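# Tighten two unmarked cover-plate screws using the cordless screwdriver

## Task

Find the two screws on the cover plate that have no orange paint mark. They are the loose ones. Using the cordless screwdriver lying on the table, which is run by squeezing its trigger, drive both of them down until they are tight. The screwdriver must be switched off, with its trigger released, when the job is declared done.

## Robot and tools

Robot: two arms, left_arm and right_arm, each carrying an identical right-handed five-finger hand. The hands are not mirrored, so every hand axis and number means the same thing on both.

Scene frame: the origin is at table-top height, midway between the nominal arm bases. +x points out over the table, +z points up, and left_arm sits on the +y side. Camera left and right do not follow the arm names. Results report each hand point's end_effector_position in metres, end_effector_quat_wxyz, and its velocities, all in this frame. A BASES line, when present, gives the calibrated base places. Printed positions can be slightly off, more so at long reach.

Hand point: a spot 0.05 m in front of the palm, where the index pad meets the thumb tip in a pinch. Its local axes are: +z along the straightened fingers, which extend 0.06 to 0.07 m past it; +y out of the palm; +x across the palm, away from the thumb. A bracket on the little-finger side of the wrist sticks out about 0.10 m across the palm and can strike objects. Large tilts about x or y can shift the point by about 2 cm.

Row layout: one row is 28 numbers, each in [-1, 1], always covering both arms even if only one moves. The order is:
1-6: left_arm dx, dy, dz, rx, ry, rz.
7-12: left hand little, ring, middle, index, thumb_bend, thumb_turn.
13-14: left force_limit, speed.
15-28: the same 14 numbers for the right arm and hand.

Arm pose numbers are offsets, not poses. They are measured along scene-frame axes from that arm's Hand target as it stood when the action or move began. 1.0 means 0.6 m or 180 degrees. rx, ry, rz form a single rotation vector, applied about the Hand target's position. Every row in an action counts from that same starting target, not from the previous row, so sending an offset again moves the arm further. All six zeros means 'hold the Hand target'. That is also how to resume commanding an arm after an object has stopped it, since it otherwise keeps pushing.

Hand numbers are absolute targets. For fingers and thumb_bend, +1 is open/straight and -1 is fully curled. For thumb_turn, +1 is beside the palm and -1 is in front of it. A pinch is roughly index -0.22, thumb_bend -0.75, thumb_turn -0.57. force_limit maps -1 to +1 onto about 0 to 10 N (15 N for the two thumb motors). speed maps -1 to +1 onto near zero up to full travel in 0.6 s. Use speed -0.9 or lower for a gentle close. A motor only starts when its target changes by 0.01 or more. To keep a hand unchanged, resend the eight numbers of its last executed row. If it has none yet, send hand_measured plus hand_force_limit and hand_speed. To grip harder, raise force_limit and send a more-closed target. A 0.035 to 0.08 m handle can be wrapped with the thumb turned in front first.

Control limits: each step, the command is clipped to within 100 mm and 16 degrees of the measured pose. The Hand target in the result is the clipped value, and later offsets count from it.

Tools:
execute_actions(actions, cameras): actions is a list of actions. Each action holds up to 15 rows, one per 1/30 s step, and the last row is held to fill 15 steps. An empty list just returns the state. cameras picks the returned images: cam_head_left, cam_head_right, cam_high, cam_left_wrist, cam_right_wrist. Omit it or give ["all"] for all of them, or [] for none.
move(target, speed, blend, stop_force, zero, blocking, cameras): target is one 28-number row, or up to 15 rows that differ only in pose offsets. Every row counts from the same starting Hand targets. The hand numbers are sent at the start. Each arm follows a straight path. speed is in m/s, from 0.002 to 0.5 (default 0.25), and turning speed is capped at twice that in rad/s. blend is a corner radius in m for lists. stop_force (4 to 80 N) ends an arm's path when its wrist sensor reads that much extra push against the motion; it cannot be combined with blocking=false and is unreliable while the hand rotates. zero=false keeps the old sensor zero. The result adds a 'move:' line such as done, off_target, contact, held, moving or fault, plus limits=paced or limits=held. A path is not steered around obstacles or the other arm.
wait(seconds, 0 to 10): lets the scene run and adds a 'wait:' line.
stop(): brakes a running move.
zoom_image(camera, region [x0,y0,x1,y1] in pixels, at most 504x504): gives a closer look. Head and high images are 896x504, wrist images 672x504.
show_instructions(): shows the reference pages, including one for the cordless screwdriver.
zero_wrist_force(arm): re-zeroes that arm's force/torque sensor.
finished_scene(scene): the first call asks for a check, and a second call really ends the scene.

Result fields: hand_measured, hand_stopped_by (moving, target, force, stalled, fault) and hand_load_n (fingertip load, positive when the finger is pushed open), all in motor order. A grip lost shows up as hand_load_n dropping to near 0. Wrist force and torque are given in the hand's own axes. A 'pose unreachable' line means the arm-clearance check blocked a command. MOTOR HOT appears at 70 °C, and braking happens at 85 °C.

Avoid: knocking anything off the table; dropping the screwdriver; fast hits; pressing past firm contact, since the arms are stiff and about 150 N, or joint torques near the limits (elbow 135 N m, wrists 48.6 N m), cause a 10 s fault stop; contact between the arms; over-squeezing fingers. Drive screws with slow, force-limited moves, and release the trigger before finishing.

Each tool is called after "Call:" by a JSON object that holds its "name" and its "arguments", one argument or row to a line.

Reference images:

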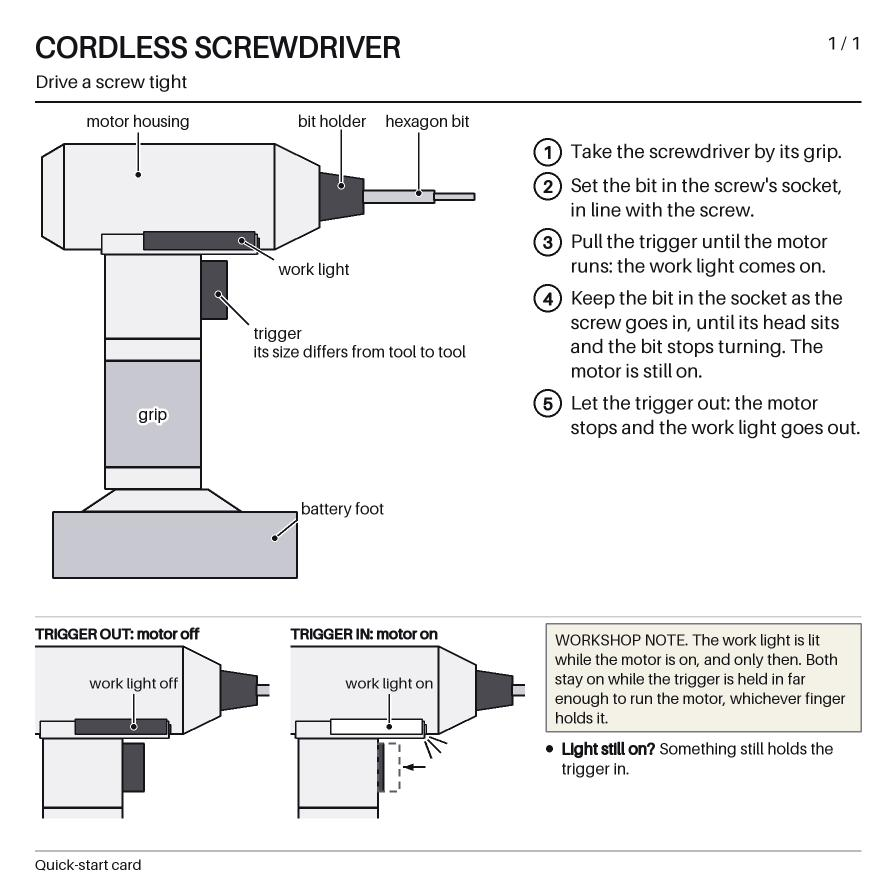

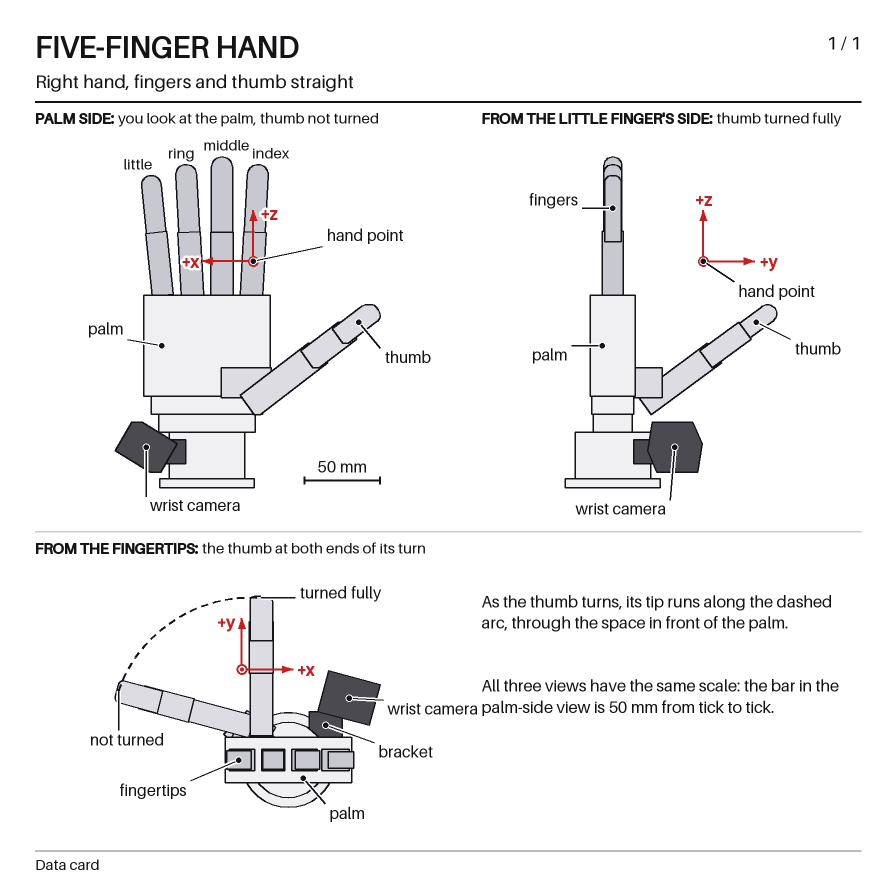

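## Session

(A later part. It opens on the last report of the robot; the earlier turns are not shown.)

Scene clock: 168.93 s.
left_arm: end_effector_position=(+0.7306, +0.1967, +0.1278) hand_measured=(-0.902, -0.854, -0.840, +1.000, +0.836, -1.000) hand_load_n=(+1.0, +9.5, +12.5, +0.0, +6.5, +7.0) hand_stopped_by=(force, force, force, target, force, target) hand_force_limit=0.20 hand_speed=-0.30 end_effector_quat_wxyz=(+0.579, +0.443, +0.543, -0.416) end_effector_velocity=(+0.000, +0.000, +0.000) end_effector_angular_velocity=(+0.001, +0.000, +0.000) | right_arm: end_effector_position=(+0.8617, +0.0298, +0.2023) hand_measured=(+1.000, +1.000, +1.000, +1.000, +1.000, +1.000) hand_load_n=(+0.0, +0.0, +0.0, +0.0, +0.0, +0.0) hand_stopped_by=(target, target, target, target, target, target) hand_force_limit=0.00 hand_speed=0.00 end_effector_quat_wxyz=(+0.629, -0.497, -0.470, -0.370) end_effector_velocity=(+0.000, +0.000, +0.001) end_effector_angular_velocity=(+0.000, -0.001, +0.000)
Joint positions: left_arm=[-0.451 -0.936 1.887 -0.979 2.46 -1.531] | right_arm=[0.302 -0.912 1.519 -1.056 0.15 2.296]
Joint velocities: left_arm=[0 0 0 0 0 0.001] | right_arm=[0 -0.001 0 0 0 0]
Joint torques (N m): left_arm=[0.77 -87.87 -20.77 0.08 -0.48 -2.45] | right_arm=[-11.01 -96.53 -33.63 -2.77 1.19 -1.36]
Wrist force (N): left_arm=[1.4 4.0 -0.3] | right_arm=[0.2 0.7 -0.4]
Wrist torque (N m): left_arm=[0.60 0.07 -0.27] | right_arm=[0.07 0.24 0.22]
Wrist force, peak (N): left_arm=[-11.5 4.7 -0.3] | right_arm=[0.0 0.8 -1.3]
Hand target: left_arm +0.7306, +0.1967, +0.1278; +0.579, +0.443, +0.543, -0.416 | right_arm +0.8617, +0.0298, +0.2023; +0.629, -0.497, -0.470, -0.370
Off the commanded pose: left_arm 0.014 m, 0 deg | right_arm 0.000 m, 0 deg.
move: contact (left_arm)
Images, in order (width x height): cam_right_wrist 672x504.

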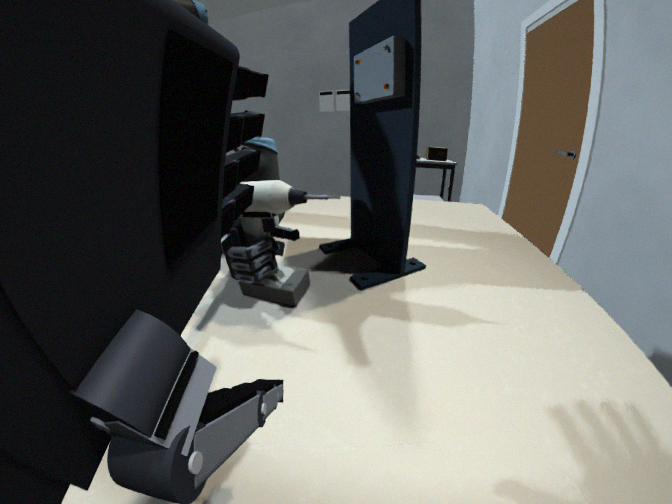

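Call:
{"name": "move", "arguments": {
  "target": [0,0,-0.02,0,0,0,-0.97,-0.97,-0.97,1,-0.9,-1,0.2,-0.3,0,0,0,0,0,0,1,1,1,1,1,1,0,0],
  "speed": 0.01,
  "stop_force": 6,
  "cameras": []
}}

Call:
{"name": "move", "arguments": {
  "target": [0,0,0,0,0,0,0.6,0.6,0.8,1,1,-1,0.4,-0.5,0,0,0,0,0,0,1,1,1,1,1,1,0,0],
  "cameras": ["cam_right_wrist","cam_left_wrist"]
}}

Call:
{"name": "zoom_image", "arguments": {
  "camera": "cam_right_wrist",
  "region": [200, 150, 350, 330]
}}

Scene clock: 169.87 s.
left_arm: end_effector_position=(+0.7306, +0.1967, +0.1276) hand_measured=(-0.902, -0.854, -0.840, +1.000, +0.836, -1.000) hand_load_n=(+0.5, +8.5, +13.0, +0.0, +6.5, +8.0) hand_stopped_by=(force, force, force, target, force, target) hand_force_limit=0.20 hand_speed=-0.30 end_effector_quat_wxyz=(+0.579, +0.443, +0.543, -0.416) end_effector_velocity=(+0.000, +0.000, +0.000) end_effector_angular_velocity=(+0.001, -0.001, +0.000) | right_arm: end_effector_position=(+0.8617, +0.0298, +0.2023) hand_measured=(+1.000, +1.000, +1.000, +1.000, +1.000, +1.000) hand_load_n=(+0.5, +0.0, +0.0, +0.0, +0.0, +0.0) hand_stopped_by=(target, target, target, target, target, target) hand_force_limit=0.00 hand_speed=0.00 end_effector_quat_wxyz=(+0.629, -0.497, -0.470, -0.370) end_effector_velocity=(+0.000, +0.000, +0.000) end_effector_angular_velocity=(+0.000, +0.001, +0.000)
Joint positions: left_arm=[-0.451 -0.935 1.887 -0.98 2.46 -1.531] | right_arm=[0.302 -0.912 1.519 -1.056 0.15 2.296]
Joint velocities: left_arm=[0.001 0 0 0.001 0.001 0.001] | right_arm=[0 0 0 0 0 0]
Joint torques (N m): left_arm=[-1.35 -84.01 -20.7 2.05 0.2 -2.44] | right_arm=[-11.98 -97.26 -32.92 -2.87 1.15 -1.47]
Wrist force (N): left_arm=[-3.3 5.2 1.0] | right_arm=[0.1 0.6 -0.8]
Wrist torque (N m): left_arm=[0.60 0.12 -0.50] | right_arm=[0.09 0.26 0.21]
Wrist force, peak (N): left_arm=[-12.2 3.4 0.0] | right_arm=[0.3 0.5 -1.4]
Hand target: left_arm +0.7306, +0.1967, +0.1276; +0.579, +0.443, +0.543, -0.416 | right_arm +0.8617, +0.0298, +0.2023; +0.629, -0.497, -0.470, -0.370
Off the commanded pose: left_arm 0.012 m, 0 deg | right_arm 0.000 m, 0 deg.
move: contact (left_arm)
No camera images: "cameras" was empty.

Scene clock: 172.10 s.
left_arm: end_effector_position=(+0.7306, +0.1967, +0.1276) hand_measured=(+0.600, +0.600, +0.800, +1.000, +1.000, -1.000) hand_load_n=(+0.0, +0.0, +0.0, +0.0, +0.0, -0.5) hand_stopped_by=(target, target, target, target, target, target) hand_force_limit=0.40 hand_speed=-0.50 end_effector_quat_wxyz=(+0.579, +0.443, +0.543, -0.416) end_effector_velocity=(+0.000, -0.001, +0.000) end_effector_angular_velocity=(+0.000, +0.002, -0.001) | right_arm: end_effector_position=(+0.8617, +0.0298, +0.2023) hand_measured=(+1.000, +1.000, +1.000, +1.000, +1.000, +1.000) hand_load_n=(+0.0, +0.0, +0.0, +0.0, +0.0, +0.0) hand_stopped_by=(target, target, target, target, target, target) hand_force_limit=0.00 hand_speed=0.00 end_effector_quat_wxyz=(+0.629, -0.497, -0.470, -0.370) end_effector_velocity=(+0.000, +0.000, -0.001) end_effector_angular_velocity=(-0.001, +0.002, +0.000)
Joint positions: left_arm=[-0.451 -0.935 1.887 -0.98 2.46 -1.531] | right_arm=[0.302 -0.912 1.519 -1.056 0.15 2.296]
Joint velocities: left_arm=[-0.001 0 0 0.001 0.001 -0.002] | right_arm=[0 0.001 0 0.001 0 0]
Joint torques (N m): left_arm=[0.24 -87.6 -20.56 -4.48 1.26 -2.27] | right_arm=[-11.87 -96.49 -32.72 -2.78 1.23 -1.46]
Wrist force (N): left_arm=[-1.2 3.5 -0.6] | right_arm=[0.5 0.6 -0.8]
Wrist torque (N m): left_arm=[0.61 0.32 -0.07] | right_arm=[0.09 0.21 0.23]
Wrist force, peak (N): left_arm=[-3.8 5.0 -1.5] | right_arm=[0.4 0.9 -1.3]
Hand target: left_arm +0.7306, +0.1967, +0.1276; +0.579, +0.443, +0.543, -0.416 | right_arm +0.8617, +0.0298, +0.2023; +0.629, -0.497, -0.470, -0.370
Off the commanded pose: left_arm 0.000 m, 0 deg | right_arm 0.000 m, 0 deg.
move: done
Images, in order (width x height): cam_left_wrist 672x504, cam_right_wrist 672x504.

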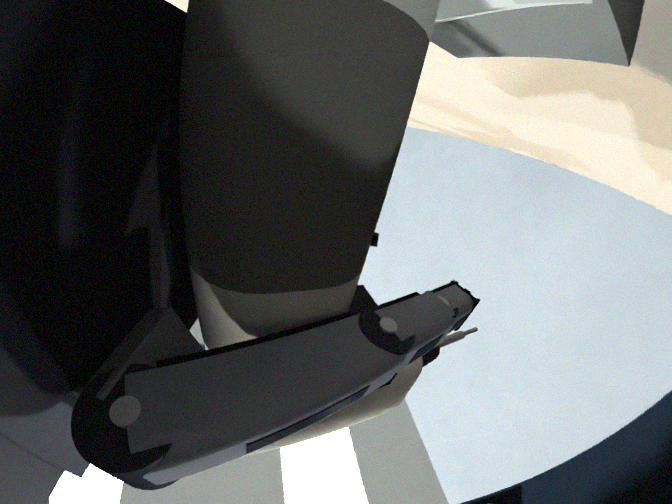

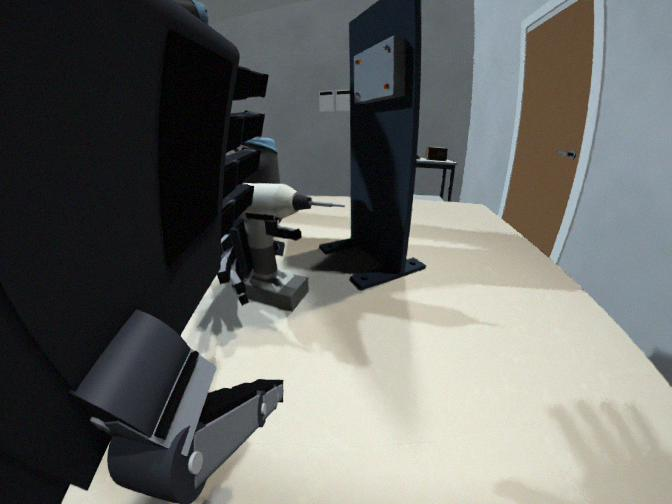

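Scaled by 2.800 from the camera's 672x504 image, which has a finer 960x720 frame.

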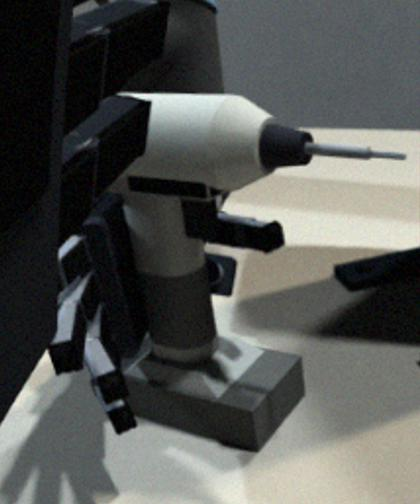

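Call:
{"name": "move", "arguments": {
  "target": [
    [-0.0097,-0.0027,-0.0075,0,0,0,0.6,0.6,0.8,1,1,-1,0.4,-0.5,0,0,0,0,0,0,1,1,1,1,1,1,0,0],
    [0.0207,0.0277,-0.0075,-0.0012,0.0098,0.0778,0.6,0.6,0.8,1,1,-1,0.4,-0.5,0,0,0,0,0,0,1,1,1,1,1,1,0,0],
    [0.0307,0.0488,-0.0075,-0.0049,0.0196,0.1555,0.6,0.6,0.8,1,1,-1,0.4,-0.5,0,0,0,0,0,0,1,1,1,1,1,1,0,0]
  ],
  "speed": 0.06,
  "cameras": ["cam_right_wrist","cam_left_wrist"]
}}

Call:
{"name": "zoom_image", "arguments": {
  "camera": "cam_right_wrist",
  "region": [200, 150, 350, 330]
}}

Scene clock: 177.43 s.
left_arm: end_effector_position=(+0.7488, +0.2259, +0.1233) hand_measured=(+0.600, +0.600, +0.800, +1.000, +1.000, -1.000) hand_load_n=(+0.0, +0.0, +0.0, +0.0, +0.0, +0.0) hand_stopped_by=(target, target, target, target, target, target) hand_force_limit=0.40 hand_speed=-0.50 end_effector_quat_wxyz=(+0.649, +0.281, +0.648, -0.281) end_effector_velocity=(+0.000, +0.001, +0.001) end_effector_angular_velocity=(+0.000, -0.001, +0.000) | right_arm: end_effector_position=(+0.8617, +0.0298, +0.2023) hand_measured=(+1.000, +1.000, +1.000, +1.000, +1.000, +1.000) hand_load_n=(+0.0, +0.0, +0.0, +0.0, +0.0, +0.0) hand_stopped_by=(target, target, target, target, target, target) hand_force_limit=0.00 hand_speed=0.00 end_effector_quat_wxyz=(+0.629, -0.497, -0.470, -0.370) end_effector_velocity=(+0.000, +0.000, +0.001) end_effector_angular_velocity=(+0.000, -0.001, +0.000)
Joint positions: left_arm=[-0.588 -1.005 2.022 -1.018 1.834 -1.571] | right_arm=[0.302 -0.912 1.519 -1.056 0.15 2.296]
Joint velocities: left_arm=[0.002 0 0 -0.001 0.001 0] | right_arm=[0 -0.001 0 0 0 0]
Joint torques (N m): left_arm=[8.17 -62.27 -25.45 -3.36 2.46 -0.26] | right_arm=[-11.44 -95.61 -31.99 -2.64 1.23 -1.65]
Wrist force (N): left_arm=[-1.1 3.7 -1.0] | right_arm=[0.2 0.7 -0.9]
Wrist torque (N m): left_arm=[0.64 0.30 -0.06] | right_arm=[0.11 0.25 0.22]
Wrist force, peak (N): left_arm=[-1.8 5.9 -2.2] | right_arm=[0.1 0.9 -1.3]
Hand target: left_arm +0.7489, +0.2260, +0.1232; +0.649, +0.281, +0.648, -0.281 | right_arm +0.8617, +0.0298, +0.2023; +0.629, -0.497, -0.470, -0.370
Off the commanded pose: left_arm 0.000 m, 0 deg | right_arm 0.000 m, 0 deg.
move: done
Images, in order (width x height): cam_left_wrist 672x504, cam_right_wrist 672x504.

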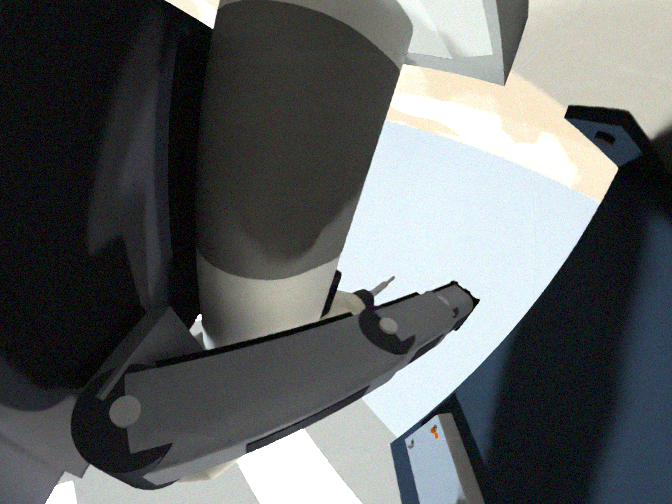

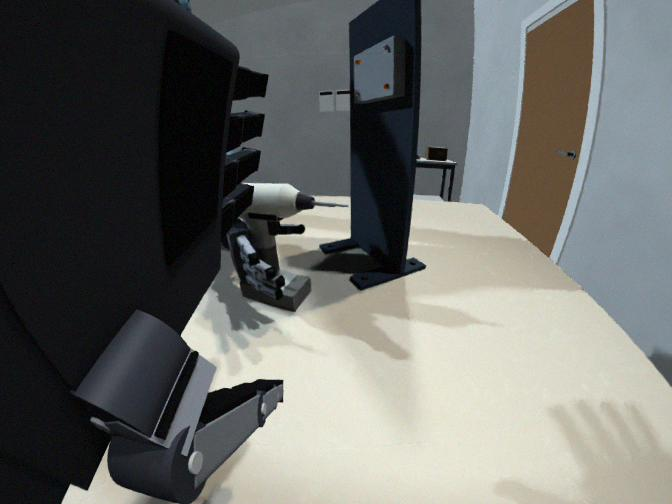

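Scaled by 2.800 from the camera's 672x504 image, which has a finer 960x720 frame.

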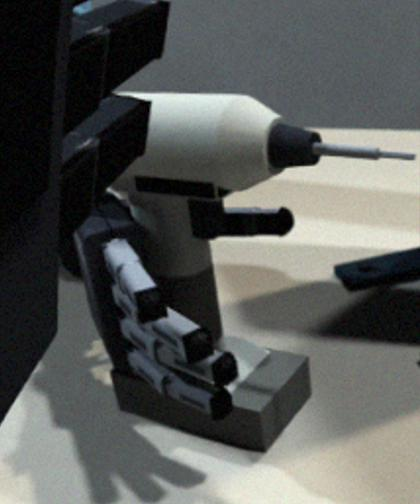

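Call:
{"name": "move", "arguments": {
  "target": [0,0,0,0,0,0,-0.95,-0.95,-0.95,1,1,-1,0.4,-0.6,0,0,0,0,0,0,1,1,1,1,1,1,0,0],
  "cameras": ["cam_right_wrist","cam_left_wrist"]
}}

Call:
{"name": "zoom_image", "arguments": {
  "camera": "cam_right_wrist",
  "region": [200, 150, 350, 330]
}}

Scene clock: 180.33 s.
left_arm: end_effector_position=(+0.7489, +0.2260, +0.1232) hand_measured=(-0.862, -0.856, -0.858, +1.000, +1.000, -1.000) hand_load_n=(+5.5, +11.5, +13.5, +0.0, +0.0, +0.5) hand_stopped_by=(force, force, force, target, target, target) hand_force_limit=0.40 hand_speed=-0.60 end_effector_quat_wxyz=(+0.649, +0.281, +0.648, -0.281) end_effector_velocity=(+0.000, +0.000, +0.000) end_effector_angular_velocity=(+0.001, +0.000, +0.000) | right_arm: end_effector_position=(+0.8617, +0.0298, +0.2023) hand_measured=(+1.000, +1.000, +1.000, +1.000, +1.000, +1.000) hand_load_n=(+0.0, +0.0, +0.0, +0.0, +0.0, +0.0) hand_stopped_by=(target, target, target, target, target, target) hand_force_limit=0.00 hand_speed=0.00 end_effector_quat_wxyz=(+0.629, -0.497, -0.470, -0.370) end_effector_velocity=(+0.000, +0.000, -0.001) end_effector_angular_velocity=(+0.000, +0.000, +0.000)
Joint positions: left_arm=[-0.588 -1.005 2.022 -1.018 1.834 -1.571] | right_arm=[0.302 -0.912 1.519 -1.056 0.15 2.296]
Joint velocities: left_arm=[0 0 0 0 0 0.001] | right_arm=[0 0.001 0 -0.001 0 0]
Joint torques (N m): left_arm=[6.65 -49.56 -29.78 0.09 -1.06 2.94] | right_arm=[-11.2 -96.47 -32.26 -2.5 1.17 -1.56]
Wrist force (N): left_arm=[-0.8 4.0 0.1] | right_arm=[0.0 0.6 -0.8]
Wrist torque (N m): left_arm=[0.54 -0.25 0.12] | right_arm=[0.08 0.28 0.20]
Wrist force, peak (N): left_arm=[-1.9 4.3 -0.4] | right_arm=[0.0 1.0 -1.2]
Hand target: left_arm +0.7489, +0.2260, +0.1232; +0.649, +0.281, +0.648, -0.281 | right_arm +0.8617, +0.0298, +0.2023; +0.629, -0.497, -0.470, -0.370
Off the commanded pose: left_arm 0.000 m, 0 deg | right_arm 0.000 m, 0 deg.
move: done
Images, in order (width x height): cam_left_wrist 672x504, cam_right_wrist 672x504.

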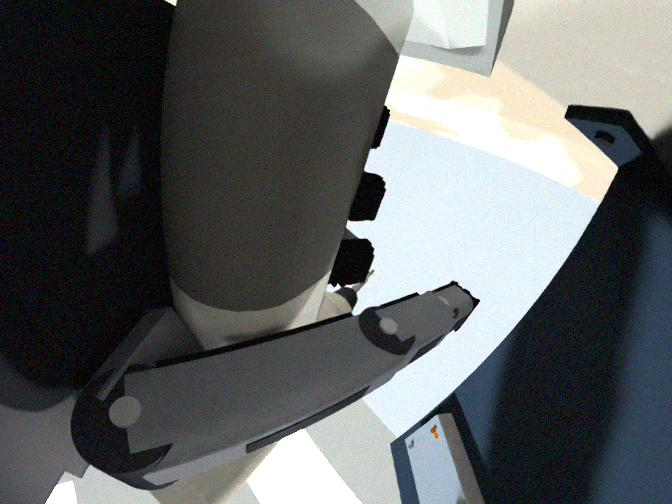

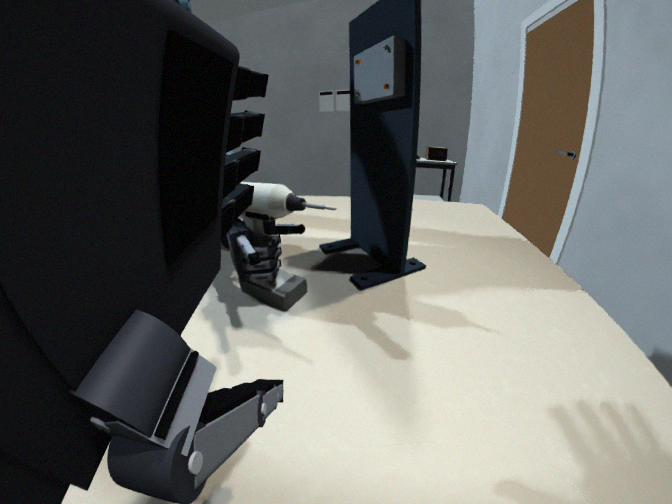

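Scaled by 2.800 from the camera's 672x504 image, which has a finer 960x720 frame.

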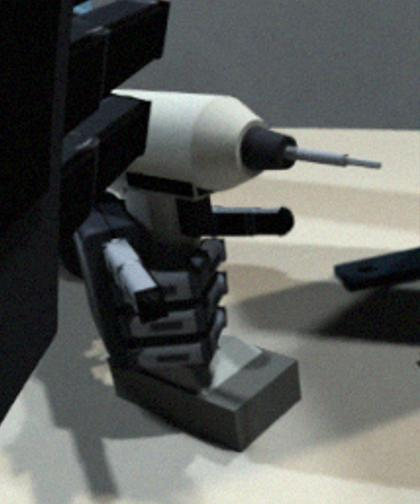

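Call:
{"name": "move", "arguments": {
  "target": [0,0,0,0,0,0,-0.95,-0.95,-0.95,1,-0.9,-1,0.3,-0.6,0,0,0,0,0,0,1,1,1,1,1,1,0,0],
  "cameras": []
}}

Call:
{"name": "move", "arguments": {
  "target": [0,0,0,0,0,0,-0.97,-0.97,-0.97,1,-0.93,-1,0.8,-0.6,0,0,0,0,0,0,1,1,1,1,1,1,0,0],
  "cameras": ["cam_right_wrist","cam_left_wrist"]
}}

Call:
{"name": "zoom_image", "arguments": {
  "camera": "cam_right_wrist",
  "region": [200, 150, 350, 330]
}}

Scene clock: 182.17 s.
left_arm: end_effector_position=(+0.7489, +0.2260, +0.1232) hand_measured=(-0.862, -0.856, -0.858, +1.000, +0.426, -1.000) hand_load_n=(+5.5, +11.5, +13.0, +0.0, +9.5, +4.0) hand_stopped_by=(force, force, force, target, force, target) hand_force_limit=0.30 hand_speed=-0.60 end_effector_quat_wxyz=(+0.649, +0.281, +0.648, -0.281) end_effector_velocity=(+0.000, +0.000, +0.000) end_effector_angular_velocity=(+0.000, +0.001, -0.001) | right_arm: end_effector_position=(+0.8617, +0.0298, +0.2023) hand_measured=(+1.000, +1.000, +1.000, +1.000, +1.000, +1.000) hand_load_n=(+0.0, +0.0, +0.0, +0.0, +0.0, +0.0) hand_stopped_by=(target, target, target, target, target, target) hand_force_limit=0.00 hand_speed=0.00 end_effector_quat_wxyz=(+0.629, -0.497, -0.470, -0.370) end_effector_velocity=(+0.000, +0.000, +0.000) end_effector_angular_velocity=(+0.000, +0.000, +0.000)
Joint positions: left_arm=[-0.588 -1.005 2.022 -1.018 1.834 -1.571] | right_arm=[0.302 -0.912 1.519 -1.056 0.15 2.296]
Joint velocities: left_arm=[-0.001 0 0 0 0 -0.001] | right_arm=[0 0.001 0 0 0 0]
Joint torques (N m): left_arm=[5.76 -52.66 -26.18 -0.62 -1.21 3.24] | right_arm=[-10.76 -97.16 -32.67 -2.62 1.11 -1.6]
Wrist force (N): left_arm=[-3.0 1.6 -0.3] | right_arm=[0.2 0.4 -0.7]
Wrist torque (N m): left_arm=[0.63 -0.33 -0.34] | right_arm=[0.05 0.25 0.20]
Wrist force, peak (N): left_arm=[-1.4 4.5 -0.2] | right_arm=[0.1 0.8 -1.2]
Hand target: left_arm +0.7489, +0.2260, +0.1232; +0.649, +0.281, +0.648, -0.281 | right_arm +0.8617, +0.0298, +0.2023; +0.629, -0.497, -0.470, -0.370
Off the commanded pose: left_arm 0.000 m, 0 deg | right_arm 0.000 m, 0 deg.
move: done
No camera images: "cameras" was empty.

Scene clock: 182.87 s.
left_arm: end_effector_position=(+0.7489, +0.2260, +0.1232) hand_measured=(-0.878, -0.856, -0.858, +1.000, +0.372, -1.000) hand_load_n=(+13.5, +11.0, +12.5, +0.0, +13.0, +5.5) hand_stopped_by=(force, force, force, target, force, target) hand_force_limit=0.80 hand_speed=-0.60 end_effector_quat_wxyz=(+0.649, +0.281, +0.648, -0.281) end_effector_velocity=(+0.000, +0.000, +0.000) end_effector_angular_velocity=(+0.001, -0.001, +0.001) | right_arm: end_effector_position=(+0.8617, +0.0298, +0.2023) hand_measured=(+1.000, +1.000, +1.000, +1.000, +1.000, +1.000) hand_load_n=(+0.0, +0.0, +0.0, +0.0, +0.0, +0.0) hand_stopped_by=(target, target, target, target, target, target) hand_force_limit=0.00 hand_speed=0.00 end_effector_quat_wxyz=(+0.629, -0.497, -0.470, -0.370) end_effector_velocity=(+0.000, +0.000, +0.001) end_effector_angular_velocity=(+0.000, -0.001, +0.000)
Joint positions: left_arm=[-0.588 -1.005 2.022 -1.018 1.834 -1.571] | right_arm=[0.302 -0.912 1.519 -1.056 0.15 2.296]
Joint velocities: left_arm=[0 0 0 0 -0.001 0.002] | right_arm=[0 -0.001 0 0 0 0]
Joint torques (N m): left_arm=[3.64 -53.73 -23.85 -1.04 -1.18 2.97] | right_arm=[-11.44 -96.43 -32.48 -2.59 1.18 -1.44]
Wrist force (N): left_arm=[-5.2 1.5 0.0] | right_arm=[-0.1 0.5 -1.0]
Wrist torque (N m): left_arm=[0.63 -0.37 -0.40] | right_arm=[0.09 0.31 0.19]
Wrist force, peak (N): left_arm=[-5.6 1.4 0.6] | right_arm=[0.1 0.9 -1.1]
Hand target: left_arm +0.7489, +0.2260, +0.1232; +0.649, +0.281, +0.648, -0.281 | right_arm +0.8617, +0.0298, +0.2023; +0.629, -0.497, -0.470, -0.370
Off the commanded pose: left_arm 0.000 m, 0 deg | right_arm 0.000 m, 0 deg.
move: done
Images, in order (width x height): cam_left_wrist 672x504, cam_right_wrist 672x504.

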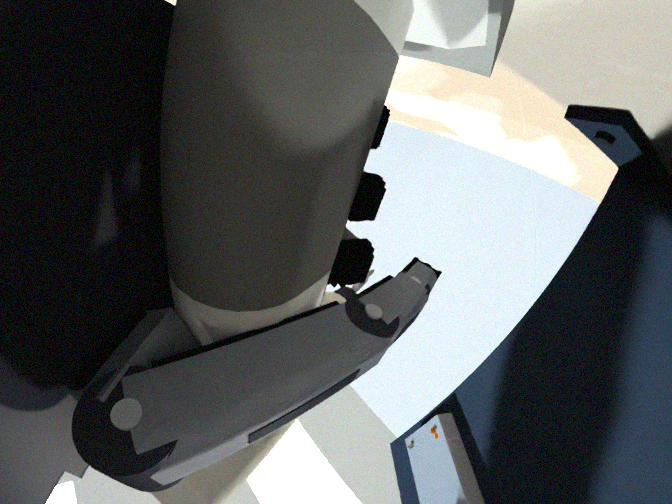

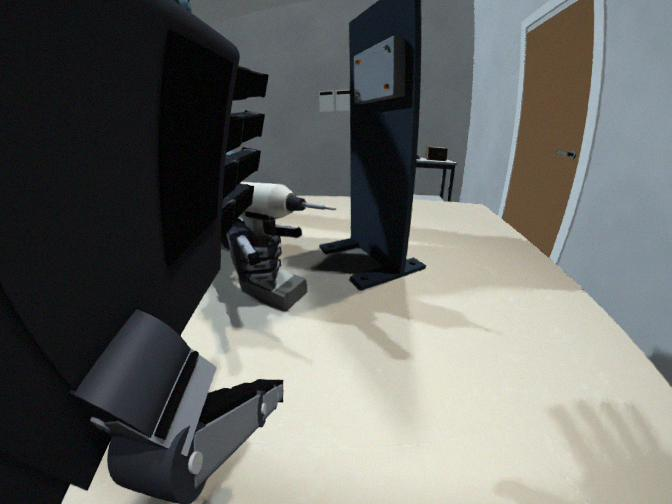

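Scaled by 2.800 from the camera's 672x504 image, which has a finer 960x720 frame.

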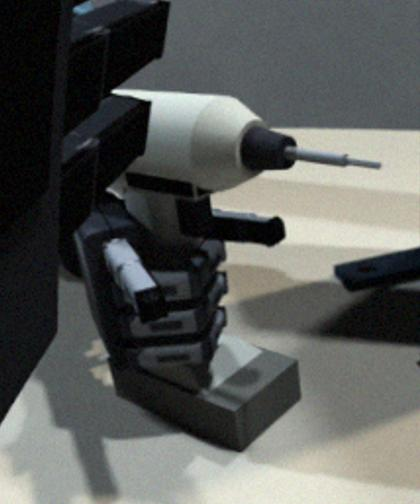

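Call:
{"name": "move", "arguments": {
  "target": [0,0,0.033,0,0,0,-0.97,-0.97,-0.97,1,-0.93,-1,0.8,-0.6,0,0,0,0,0,0,1,1,1,1,1,1,0,0],
  "speed": 0.015,
  "cameras": ["cam_right_wrist"]
}}

Call:
{"name": "zoom_image", "arguments": {
  "camera": "cam_right_wrist",
  "region": [200, 150, 350, 330]
}}

Scene clock: 184.50 s.
left_arm: end_effector_position=(+0.7490, +0.2260, +0.1432) hand_measured=(-0.878, -0.856, -0.858, +1.000, +0.372, -1.000) hand_load_n=(+5.5, +9.5, +16.0, +0.0, +7.5, +8.0) hand_stopped_by=(force, force, force, target, force, target) hand_force_limit=0.80 hand_speed=-0.60 end_effector_quat_wxyz=(+0.649, +0.281, +0.648, -0.281) end_effector_velocity=(+0.000, +0.000, +0.000) end_effector_angular_velocity=(+0.001, +0.000, -0.001) | right_arm: end_effector_position=(+0.8617, +0.0298, +0.2023) hand_measured=(+1.000, +1.000, +1.000, +1.000, +1.000, +1.000) hand_load_n=(+0.0, +0.0, +0.0, +0.0, +0.0, +0.0) hand_stopped_by=(target, target, target, target, target, target) hand_force_limit=0.00 hand_speed=0.00 end_effector_quat_wxyz=(+0.629, -0.497, -0.470, -0.370) end_effector_velocity=(+0.000, +0.000, -0.001) end_effector_angular_velocity=(+0.000, +0.000, +0.000)
Joint positions: left_arm=[-0.588 -1.036 2.019 -0.985 1.834 -1.571] | right_arm=[0.302 -0.912 1.519 -1.056 0.15 2.296]
Joint velocities: left_arm=[0 0.001 0 0 0.001 0.001] | right_arm=[0 0.001 0 0 0.001 0]
Joint torques (N m): left_arm=[3.03 -60.26 -41.19 -4.48 -1.49 2.81] | right_arm=[-11.6 -95.17 -32.85 -2.39 1.17 -1.71]
Wrist force (N): left_arm=[6.2 3.3 -1.1] | right_arm=[0.0 0.7 -0.7]
Wrist torque (N m): left_arm=[0.59 0.01 0.08] | right_arm=[0.09 0.28 0.21]
Wrist force, peak (N): left_arm=[6.4 3.5 -1.2] | right_arm=[0.1 1.1 -1.0]
Hand target: left_arm +0.7490, +0.2260, +0.1431; +0.649, +0.281, +0.648, -0.281 | right_arm +0.8617, +0.0298, +0.2023; +0.629, -0.497, -0.470, -0.370
Off the commanded pose: left_arm 0.000 m, 0 deg | right_arm 0.000 m, 0 deg.
move: done
Images, in order (width x height): cam_right_wrist 672x504.

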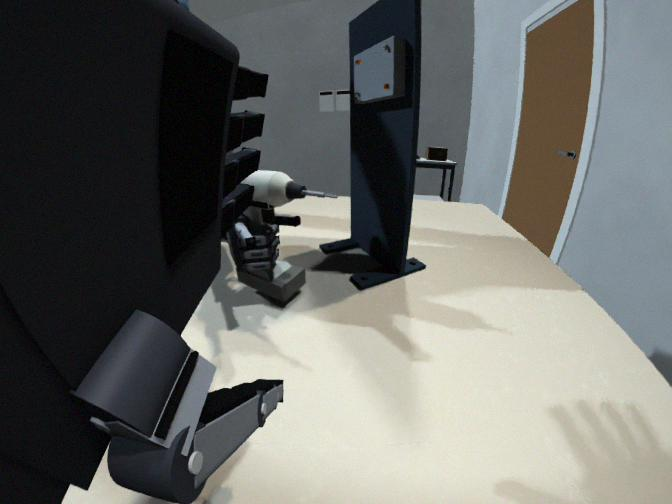

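Scaled by 2.800 from the camera's 672x504 image, which has a finer 960x720 frame.

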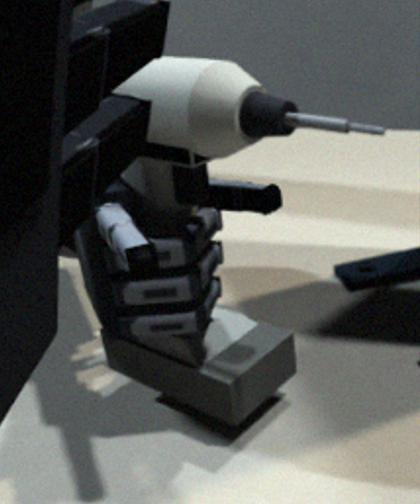

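Call:
{"name": "move", "arguments": {
  "target": [0,0,0,0,0,0,-0.97,-0.97,-0.97,-0.9,-0.93,-1,0.2,-0.5,0,0,0,0,0,0,1,1,1,1,1,1,0,0],
  "cameras": ["cam_right_wrist","cam_left_wrist"]
}}

Call:
{"name": "zoom_image", "arguments": {
  "camera": "cam_right_wrist",
  "region": [200, 150, 350, 330]
}}

Scene clock: 186.87 s.
left_arm: end_effector_position=(+0.7490, +0.2260, +0.1431) hand_measured=(-0.878, -0.856, -0.858, -0.634, +0.372, -1.000) hand_load_n=(+5.0, +9.5, +15.5, +7.5, +7.0, +7.5) hand_stopped_by=(force, force, force, force, force, target) hand_force_limit=0.20 hand_speed=-0.50 end_effector_quat_wxyz=(+0.649, +0.281, +0.648, -0.281) end_effector_velocity=(+0.000, -0.001, +0.000) end_effector_angular_velocity=(+0.001, -0.001, -0.001) | right_arm: end_effector_position=(+0.8617, +0.0298, +0.2023) hand_measured=(+1.000, +1.000, +1.000, +1.000, +1.000, +1.000) hand_load_n=(+0.0, +0.0, +0.0, +0.0, +0.0, +0.0) hand_stopped_by=(target, target, target, target, target, target) hand_force_limit=0.00 hand_speed=0.00 end_effector_quat_wxyz=(+0.629, -0.497, -0.470, -0.370) end_effector_velocity=(+0.000, +0.000, -0.002) end_effector_angular_velocity=(-0.001, +0.002, +0.000)
Joint positions: left_arm=[-0.588 -1.035 2.019 -0.985 1.834 -1.571] | right_arm=[0.302 -0.912 1.519 -1.056 0.15 2.296]
Joint velocities: left_arm=[-0.001 0 0 0 0 0.001] | right_arm=[0 0.002 0 0 0 0]
Joint torques (N m): left_arm=[-3.8 -52.36 -18.54 -5.69 -1.93 2.88] | right_arm=[-11.57 -97.34 -32.78 -2.57 1.04 -1.66]
Wrist force (N): left_arm=[5.8 3.2 -0.7] | right_arm=[0.0 0.7 -0.8]
Wrist torque (N m): left_arm=[0.54 0.05 0.05] | right_arm=[0.10 0.28 0.20]
Wrist force, peak (N): left_arm=[6.7 3.4 -1.0] | right_arm=[0.1 0.8 -1.4]
Hand target: left_arm +0.7490, +0.2260, +0.1431; +0.649, +0.281, +0.648, -0.281 | right_arm +0.8617, +0.0298, +0.2023; +0.629, -0.497, -0.470, -0.370
Off the commanded pose: left_arm 0.000 m, 0 deg | right_arm 0.000 m, 0 deg.
move: done
Images, in order (width x height): cam_left_wrist 672x504, cam_right_wrist 672x504.

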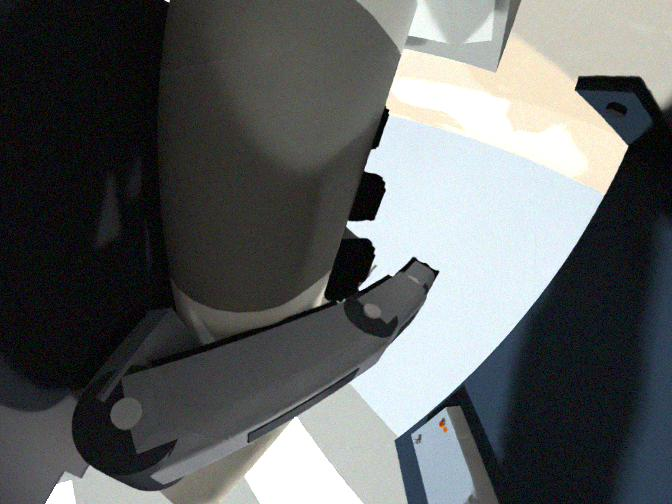

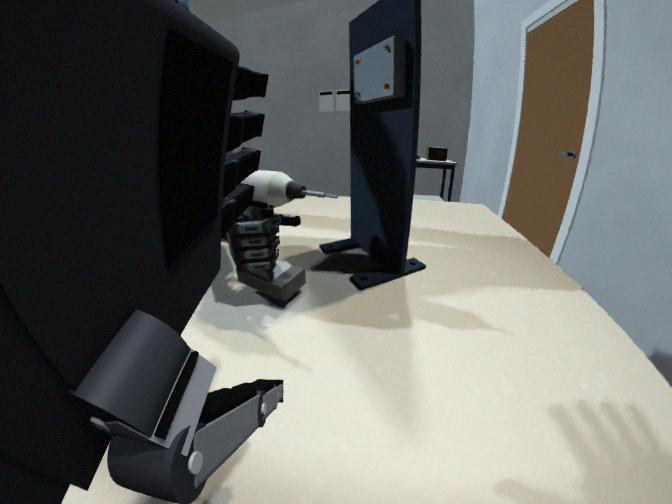

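Scaled by 2.800 from the camera's 672x504 image, which has a finer 960x720 frame.

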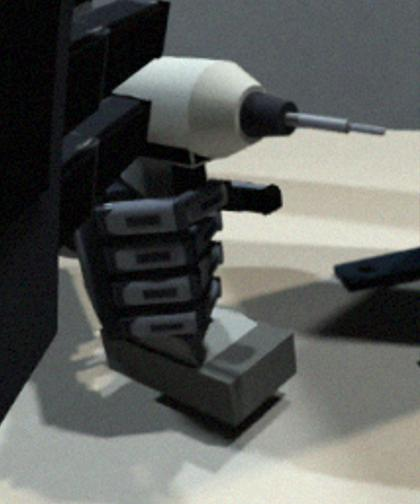

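Call:
{"name": "move", "arguments": {
  "target": [0,0,0,0,0,0,-0.97,-0.97,-0.97,-0.95,-0.93,-1,1,-0.5,0,0,0,0,0,0,1,1,1,1,1,1,0,0],
  "cameras": ["cam_right_wrist","cam_high"]
}}

Call:
{"name": "zoom_image", "arguments": {
  "camera": "cam_right_wrist",
  "region": [220, 160, 310, 250]
}}

Scene clock: 187.67 s.
left_arm: end_effector_position=(+0.7490, +0.2260, +0.1431) hand_measured=(-0.878, -0.856, -0.858, -0.784, +0.372, -1.000) hand_load_n=(+5.0, +9.0, +15.5, +14.5, +7.5, +7.5) hand_stopped_by=(force, force, force, force, force, target) hand_force_limit=1.00 hand_speed=-0.50 end_effector_quat_wxyz=(+0.649, +0.281, +0.648, -0.281) end_effector_velocity=(+0.000, +0.000, +0.000) end_effector_angular_velocity=(+0.001, +0.000, +0.001) | right_arm: end_effector_position=(+0.8617, +0.0298, +0.2023) hand_measured=(+1.000, +1.000, +1.000, +1.000, +1.000, +1.000) hand_load_n=(+0.0, +0.0, +0.0, +0.0, +0.0, +0.0) hand_stopped_by=(target, target, target, target, target, target) hand_force_limit=0.00 hand_speed=0.00 end_effector_quat_wxyz=(+0.629, -0.497, -0.470, -0.370) end_effector_velocity=(+0.000, +0.000, +0.001) end_effector_angular_velocity=(+0.000, -0.001, +0.000)
Joint positions: left_arm=[-0.588 -1.035 2.019 -0.985 1.834 -1.571] | right_arm=[0.302 -0.912 1.519 -1.056 0.15 2.296]
Joint velocities: left_arm=[0 0.001 0 0 -0.001 0.001] | right_arm=[0 -0.001 0 0 0 0]
Joint torques (N m): left_arm=[-5.49 -52.38 -16.51 -5.61 -1.48 2.35] | right_arm=[-10.74 -96.5 -32.97 -2.48 1.11 -1.57]
Wrist force (N): left_arm=[6.2 3.2 -1.4] | right_arm=[0.2 0.8 -0.6]
Wrist torque (N m): left_arm=[0.58 0.02 0.06] | right_arm=[0.10 0.24 0.23]
Wrist force, peak (N): left_arm=[6.5 3.4 -1.1] | right_arm=[0.0 1.2 -0.9]
Hand target: left_arm +0.7490, +0.2260, +0.1431; +0.649, +0.281, +0.648, -0.281 | right_arm +0.8617, +0.0298, +0.2023; +0.629, -0.497, -0.470, -0.370
Off the commanded pose: left_arm 0.000 m, 0 deg | right_arm 0.000 m, 0 deg.
move: done
Images, in order (width x height): cam_high 896x504, cam_right_wrist 672x504.

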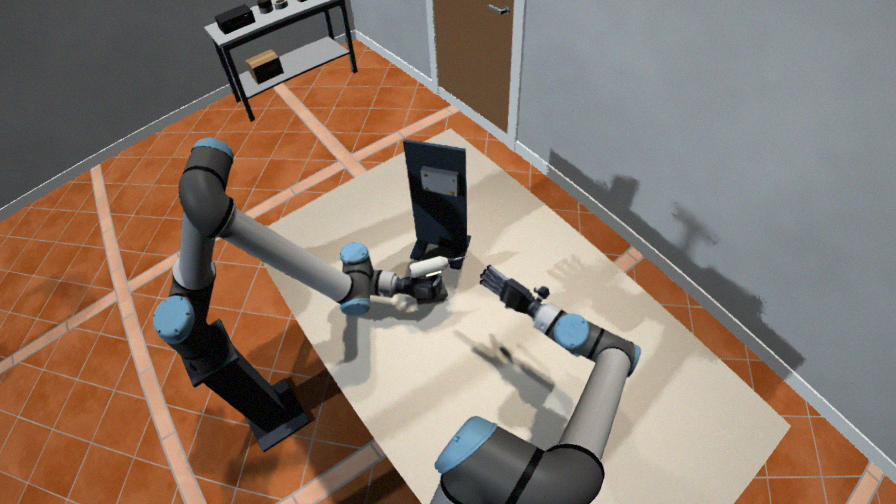

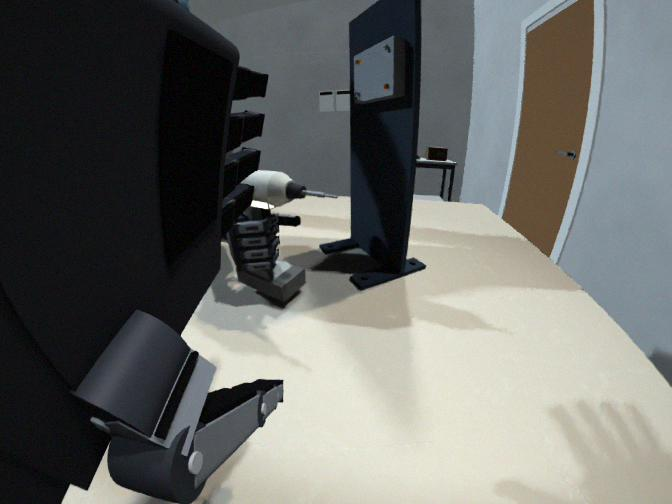

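Scaled by 5.600 from the camera's 672x504 image, which has a finer 960x720 frame.

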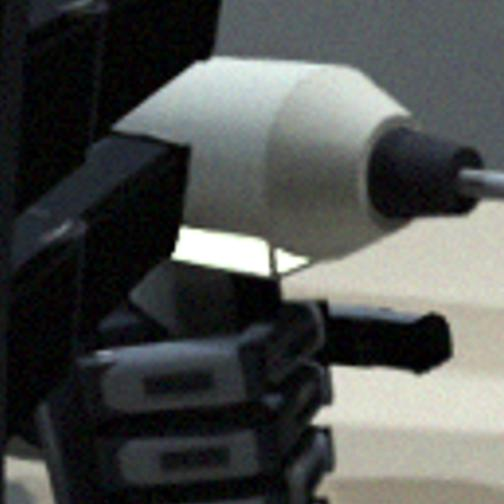

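Call:
{"name": "move", "arguments": {
  "target": [0,0,0.05,0,0,0,-0.97,-0.97,-0.97,-0.4,-0.93,-1,1,-0.5,0,0,0,0,0,0,1,1,1,1,1,1,0,0],
  "speed": 0.05,
  "cameras": ["cam_right_wrist","cam_head_left","cam_head_right"]
}}

Call:
{"name": "zoom_image", "arguments": {
  "camera": "cam_right_wrist",
  "region": [340, 20, 420, 120]
}}

Call:
{"name": "zoom_image", "arguments": {
  "camera": "cam_right_wrist",
  "region": [200, 130, 350, 310]
}}

Scene clock: 188.90 s.
left_arm: end_effector_position=(+0.7491, +0.2259, +0.1733) hand_measured=(-0.878, -0.856, -0.858, -0.400, +0.372, -1.000) hand_load_n=(+5.0, +9.5, +16.0, +0.0, +7.0, +7.5) hand_stopped_by=(force, force, force, target, force, target) hand_force_limit=1.00 hand_speed=-0.50 end_effector_quat_wxyz=(+0.649, +0.281, +0.648, -0.281) end_effector_velocity=(+0.000, -0.001, -0.001) end_effector_angular_velocity=(+0.000, -0.002, -0.001) | right_arm: end_effector_position=(+0.8617, +0.0298, +0.2023) hand_measured=(+1.000, +1.000, +1.000, +1.000, +1.000, +1.000) hand_load_n=(+0.0, +0.0, +0.0, +0.0, +0.0, +0.0) hand_stopped_by=(target, target, target, target, target, target) hand_force_limit=0.00 hand_speed=0.00 end_effector_quat_wxyz=(+0.629, -0.497, -0.470, -0.370) end_effector_velocity=(+0.000, +0.000, -0.001) end_effector_angular_velocity=(+0.000, +0.001, +0.000)
Joint positions: left_arm=[-0.588 -1.08 2.013 -0.934 1.834 -1.571] | right_arm=[0.302 -0.912 1.519 -1.056 0.15 2.296]
Joint velocities: left_arm=[-0.002 0.002 0 -0.004 -0.001 0.001] | right_arm=[0 0.001 0 0 0 0]
Joint torques (N m): left_arm=[-10.55 -49.97 -32.72 -7.7 -1.84 1.88] | right_arm=[-11.04 -95.91 -33.06 -2.4 1.1 -1.68]
Wrist force (N): left_arm=[6.7 3.8 -1.1] | right_arm=[0.0 0.5 -1.0]
Wrist torque (N m): left_arm=[0.65 -0.04 0.11] | right_arm=[0.08 0.29 0.20]
Wrist force, peak (N): left_arm=[7.5 3.5 -1.3] | right_arm=[0.1 1.1 -1.2]
Hand target: left_arm +0.7490, +0.2259, +0.1731; +0.649, +0.281, +0.648, -0.281 | right_arm +0.8617, +0.0298, +0.2023; +0.629, -0.497, -0.470, -0.370
Off the commanded pose: left_arm 0.000 m, 0 deg | right_arm 0.000 m, 0 deg.
move: done
Images, in order (width x height): cam_head_left 896x504, cam_head_right 896x504, cam_right_wrist 672x504.

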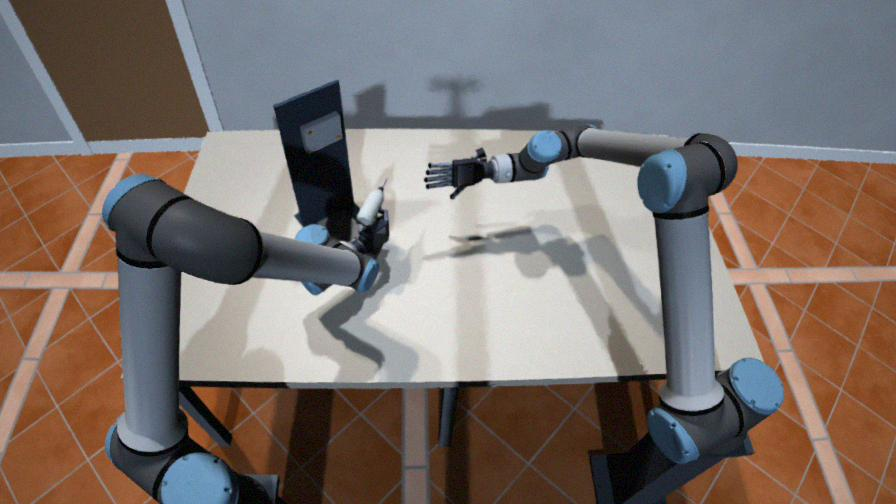

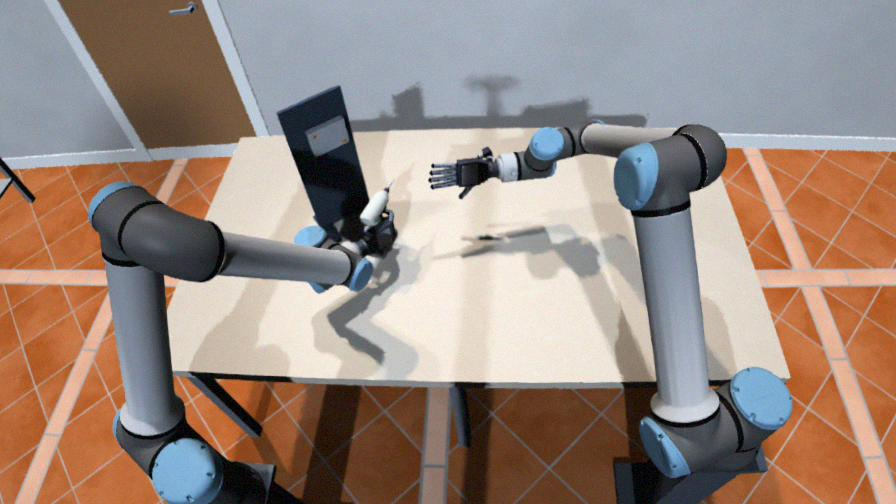

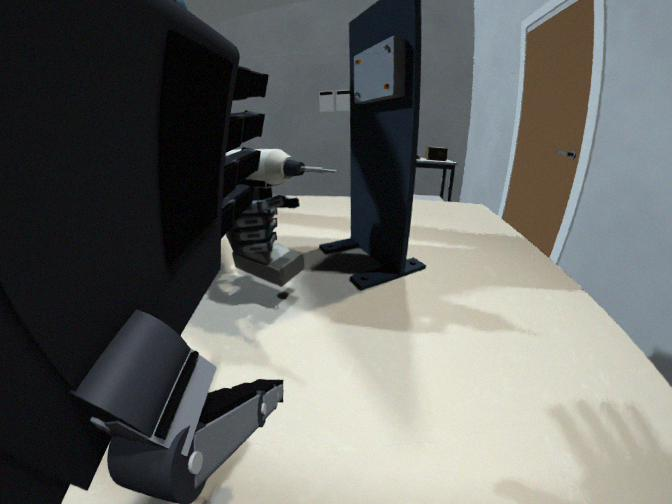

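Scaled by 5.040 from the camera's 672x504 image, which has a finer 960x720 frame.

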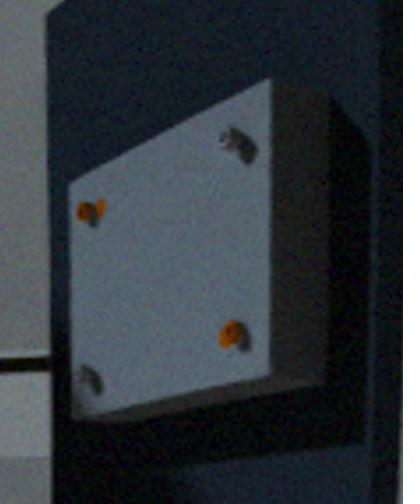

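Scaled by 2.800 from the camera's 672x504 image, which has a finer 960x720 frame.

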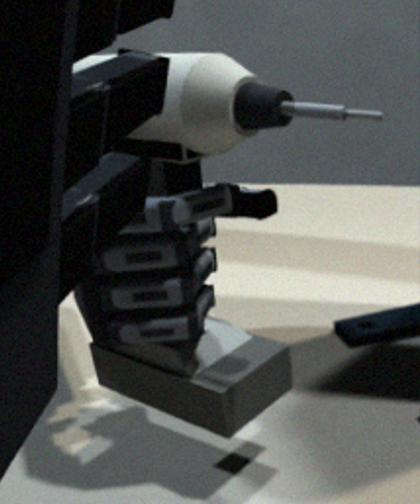

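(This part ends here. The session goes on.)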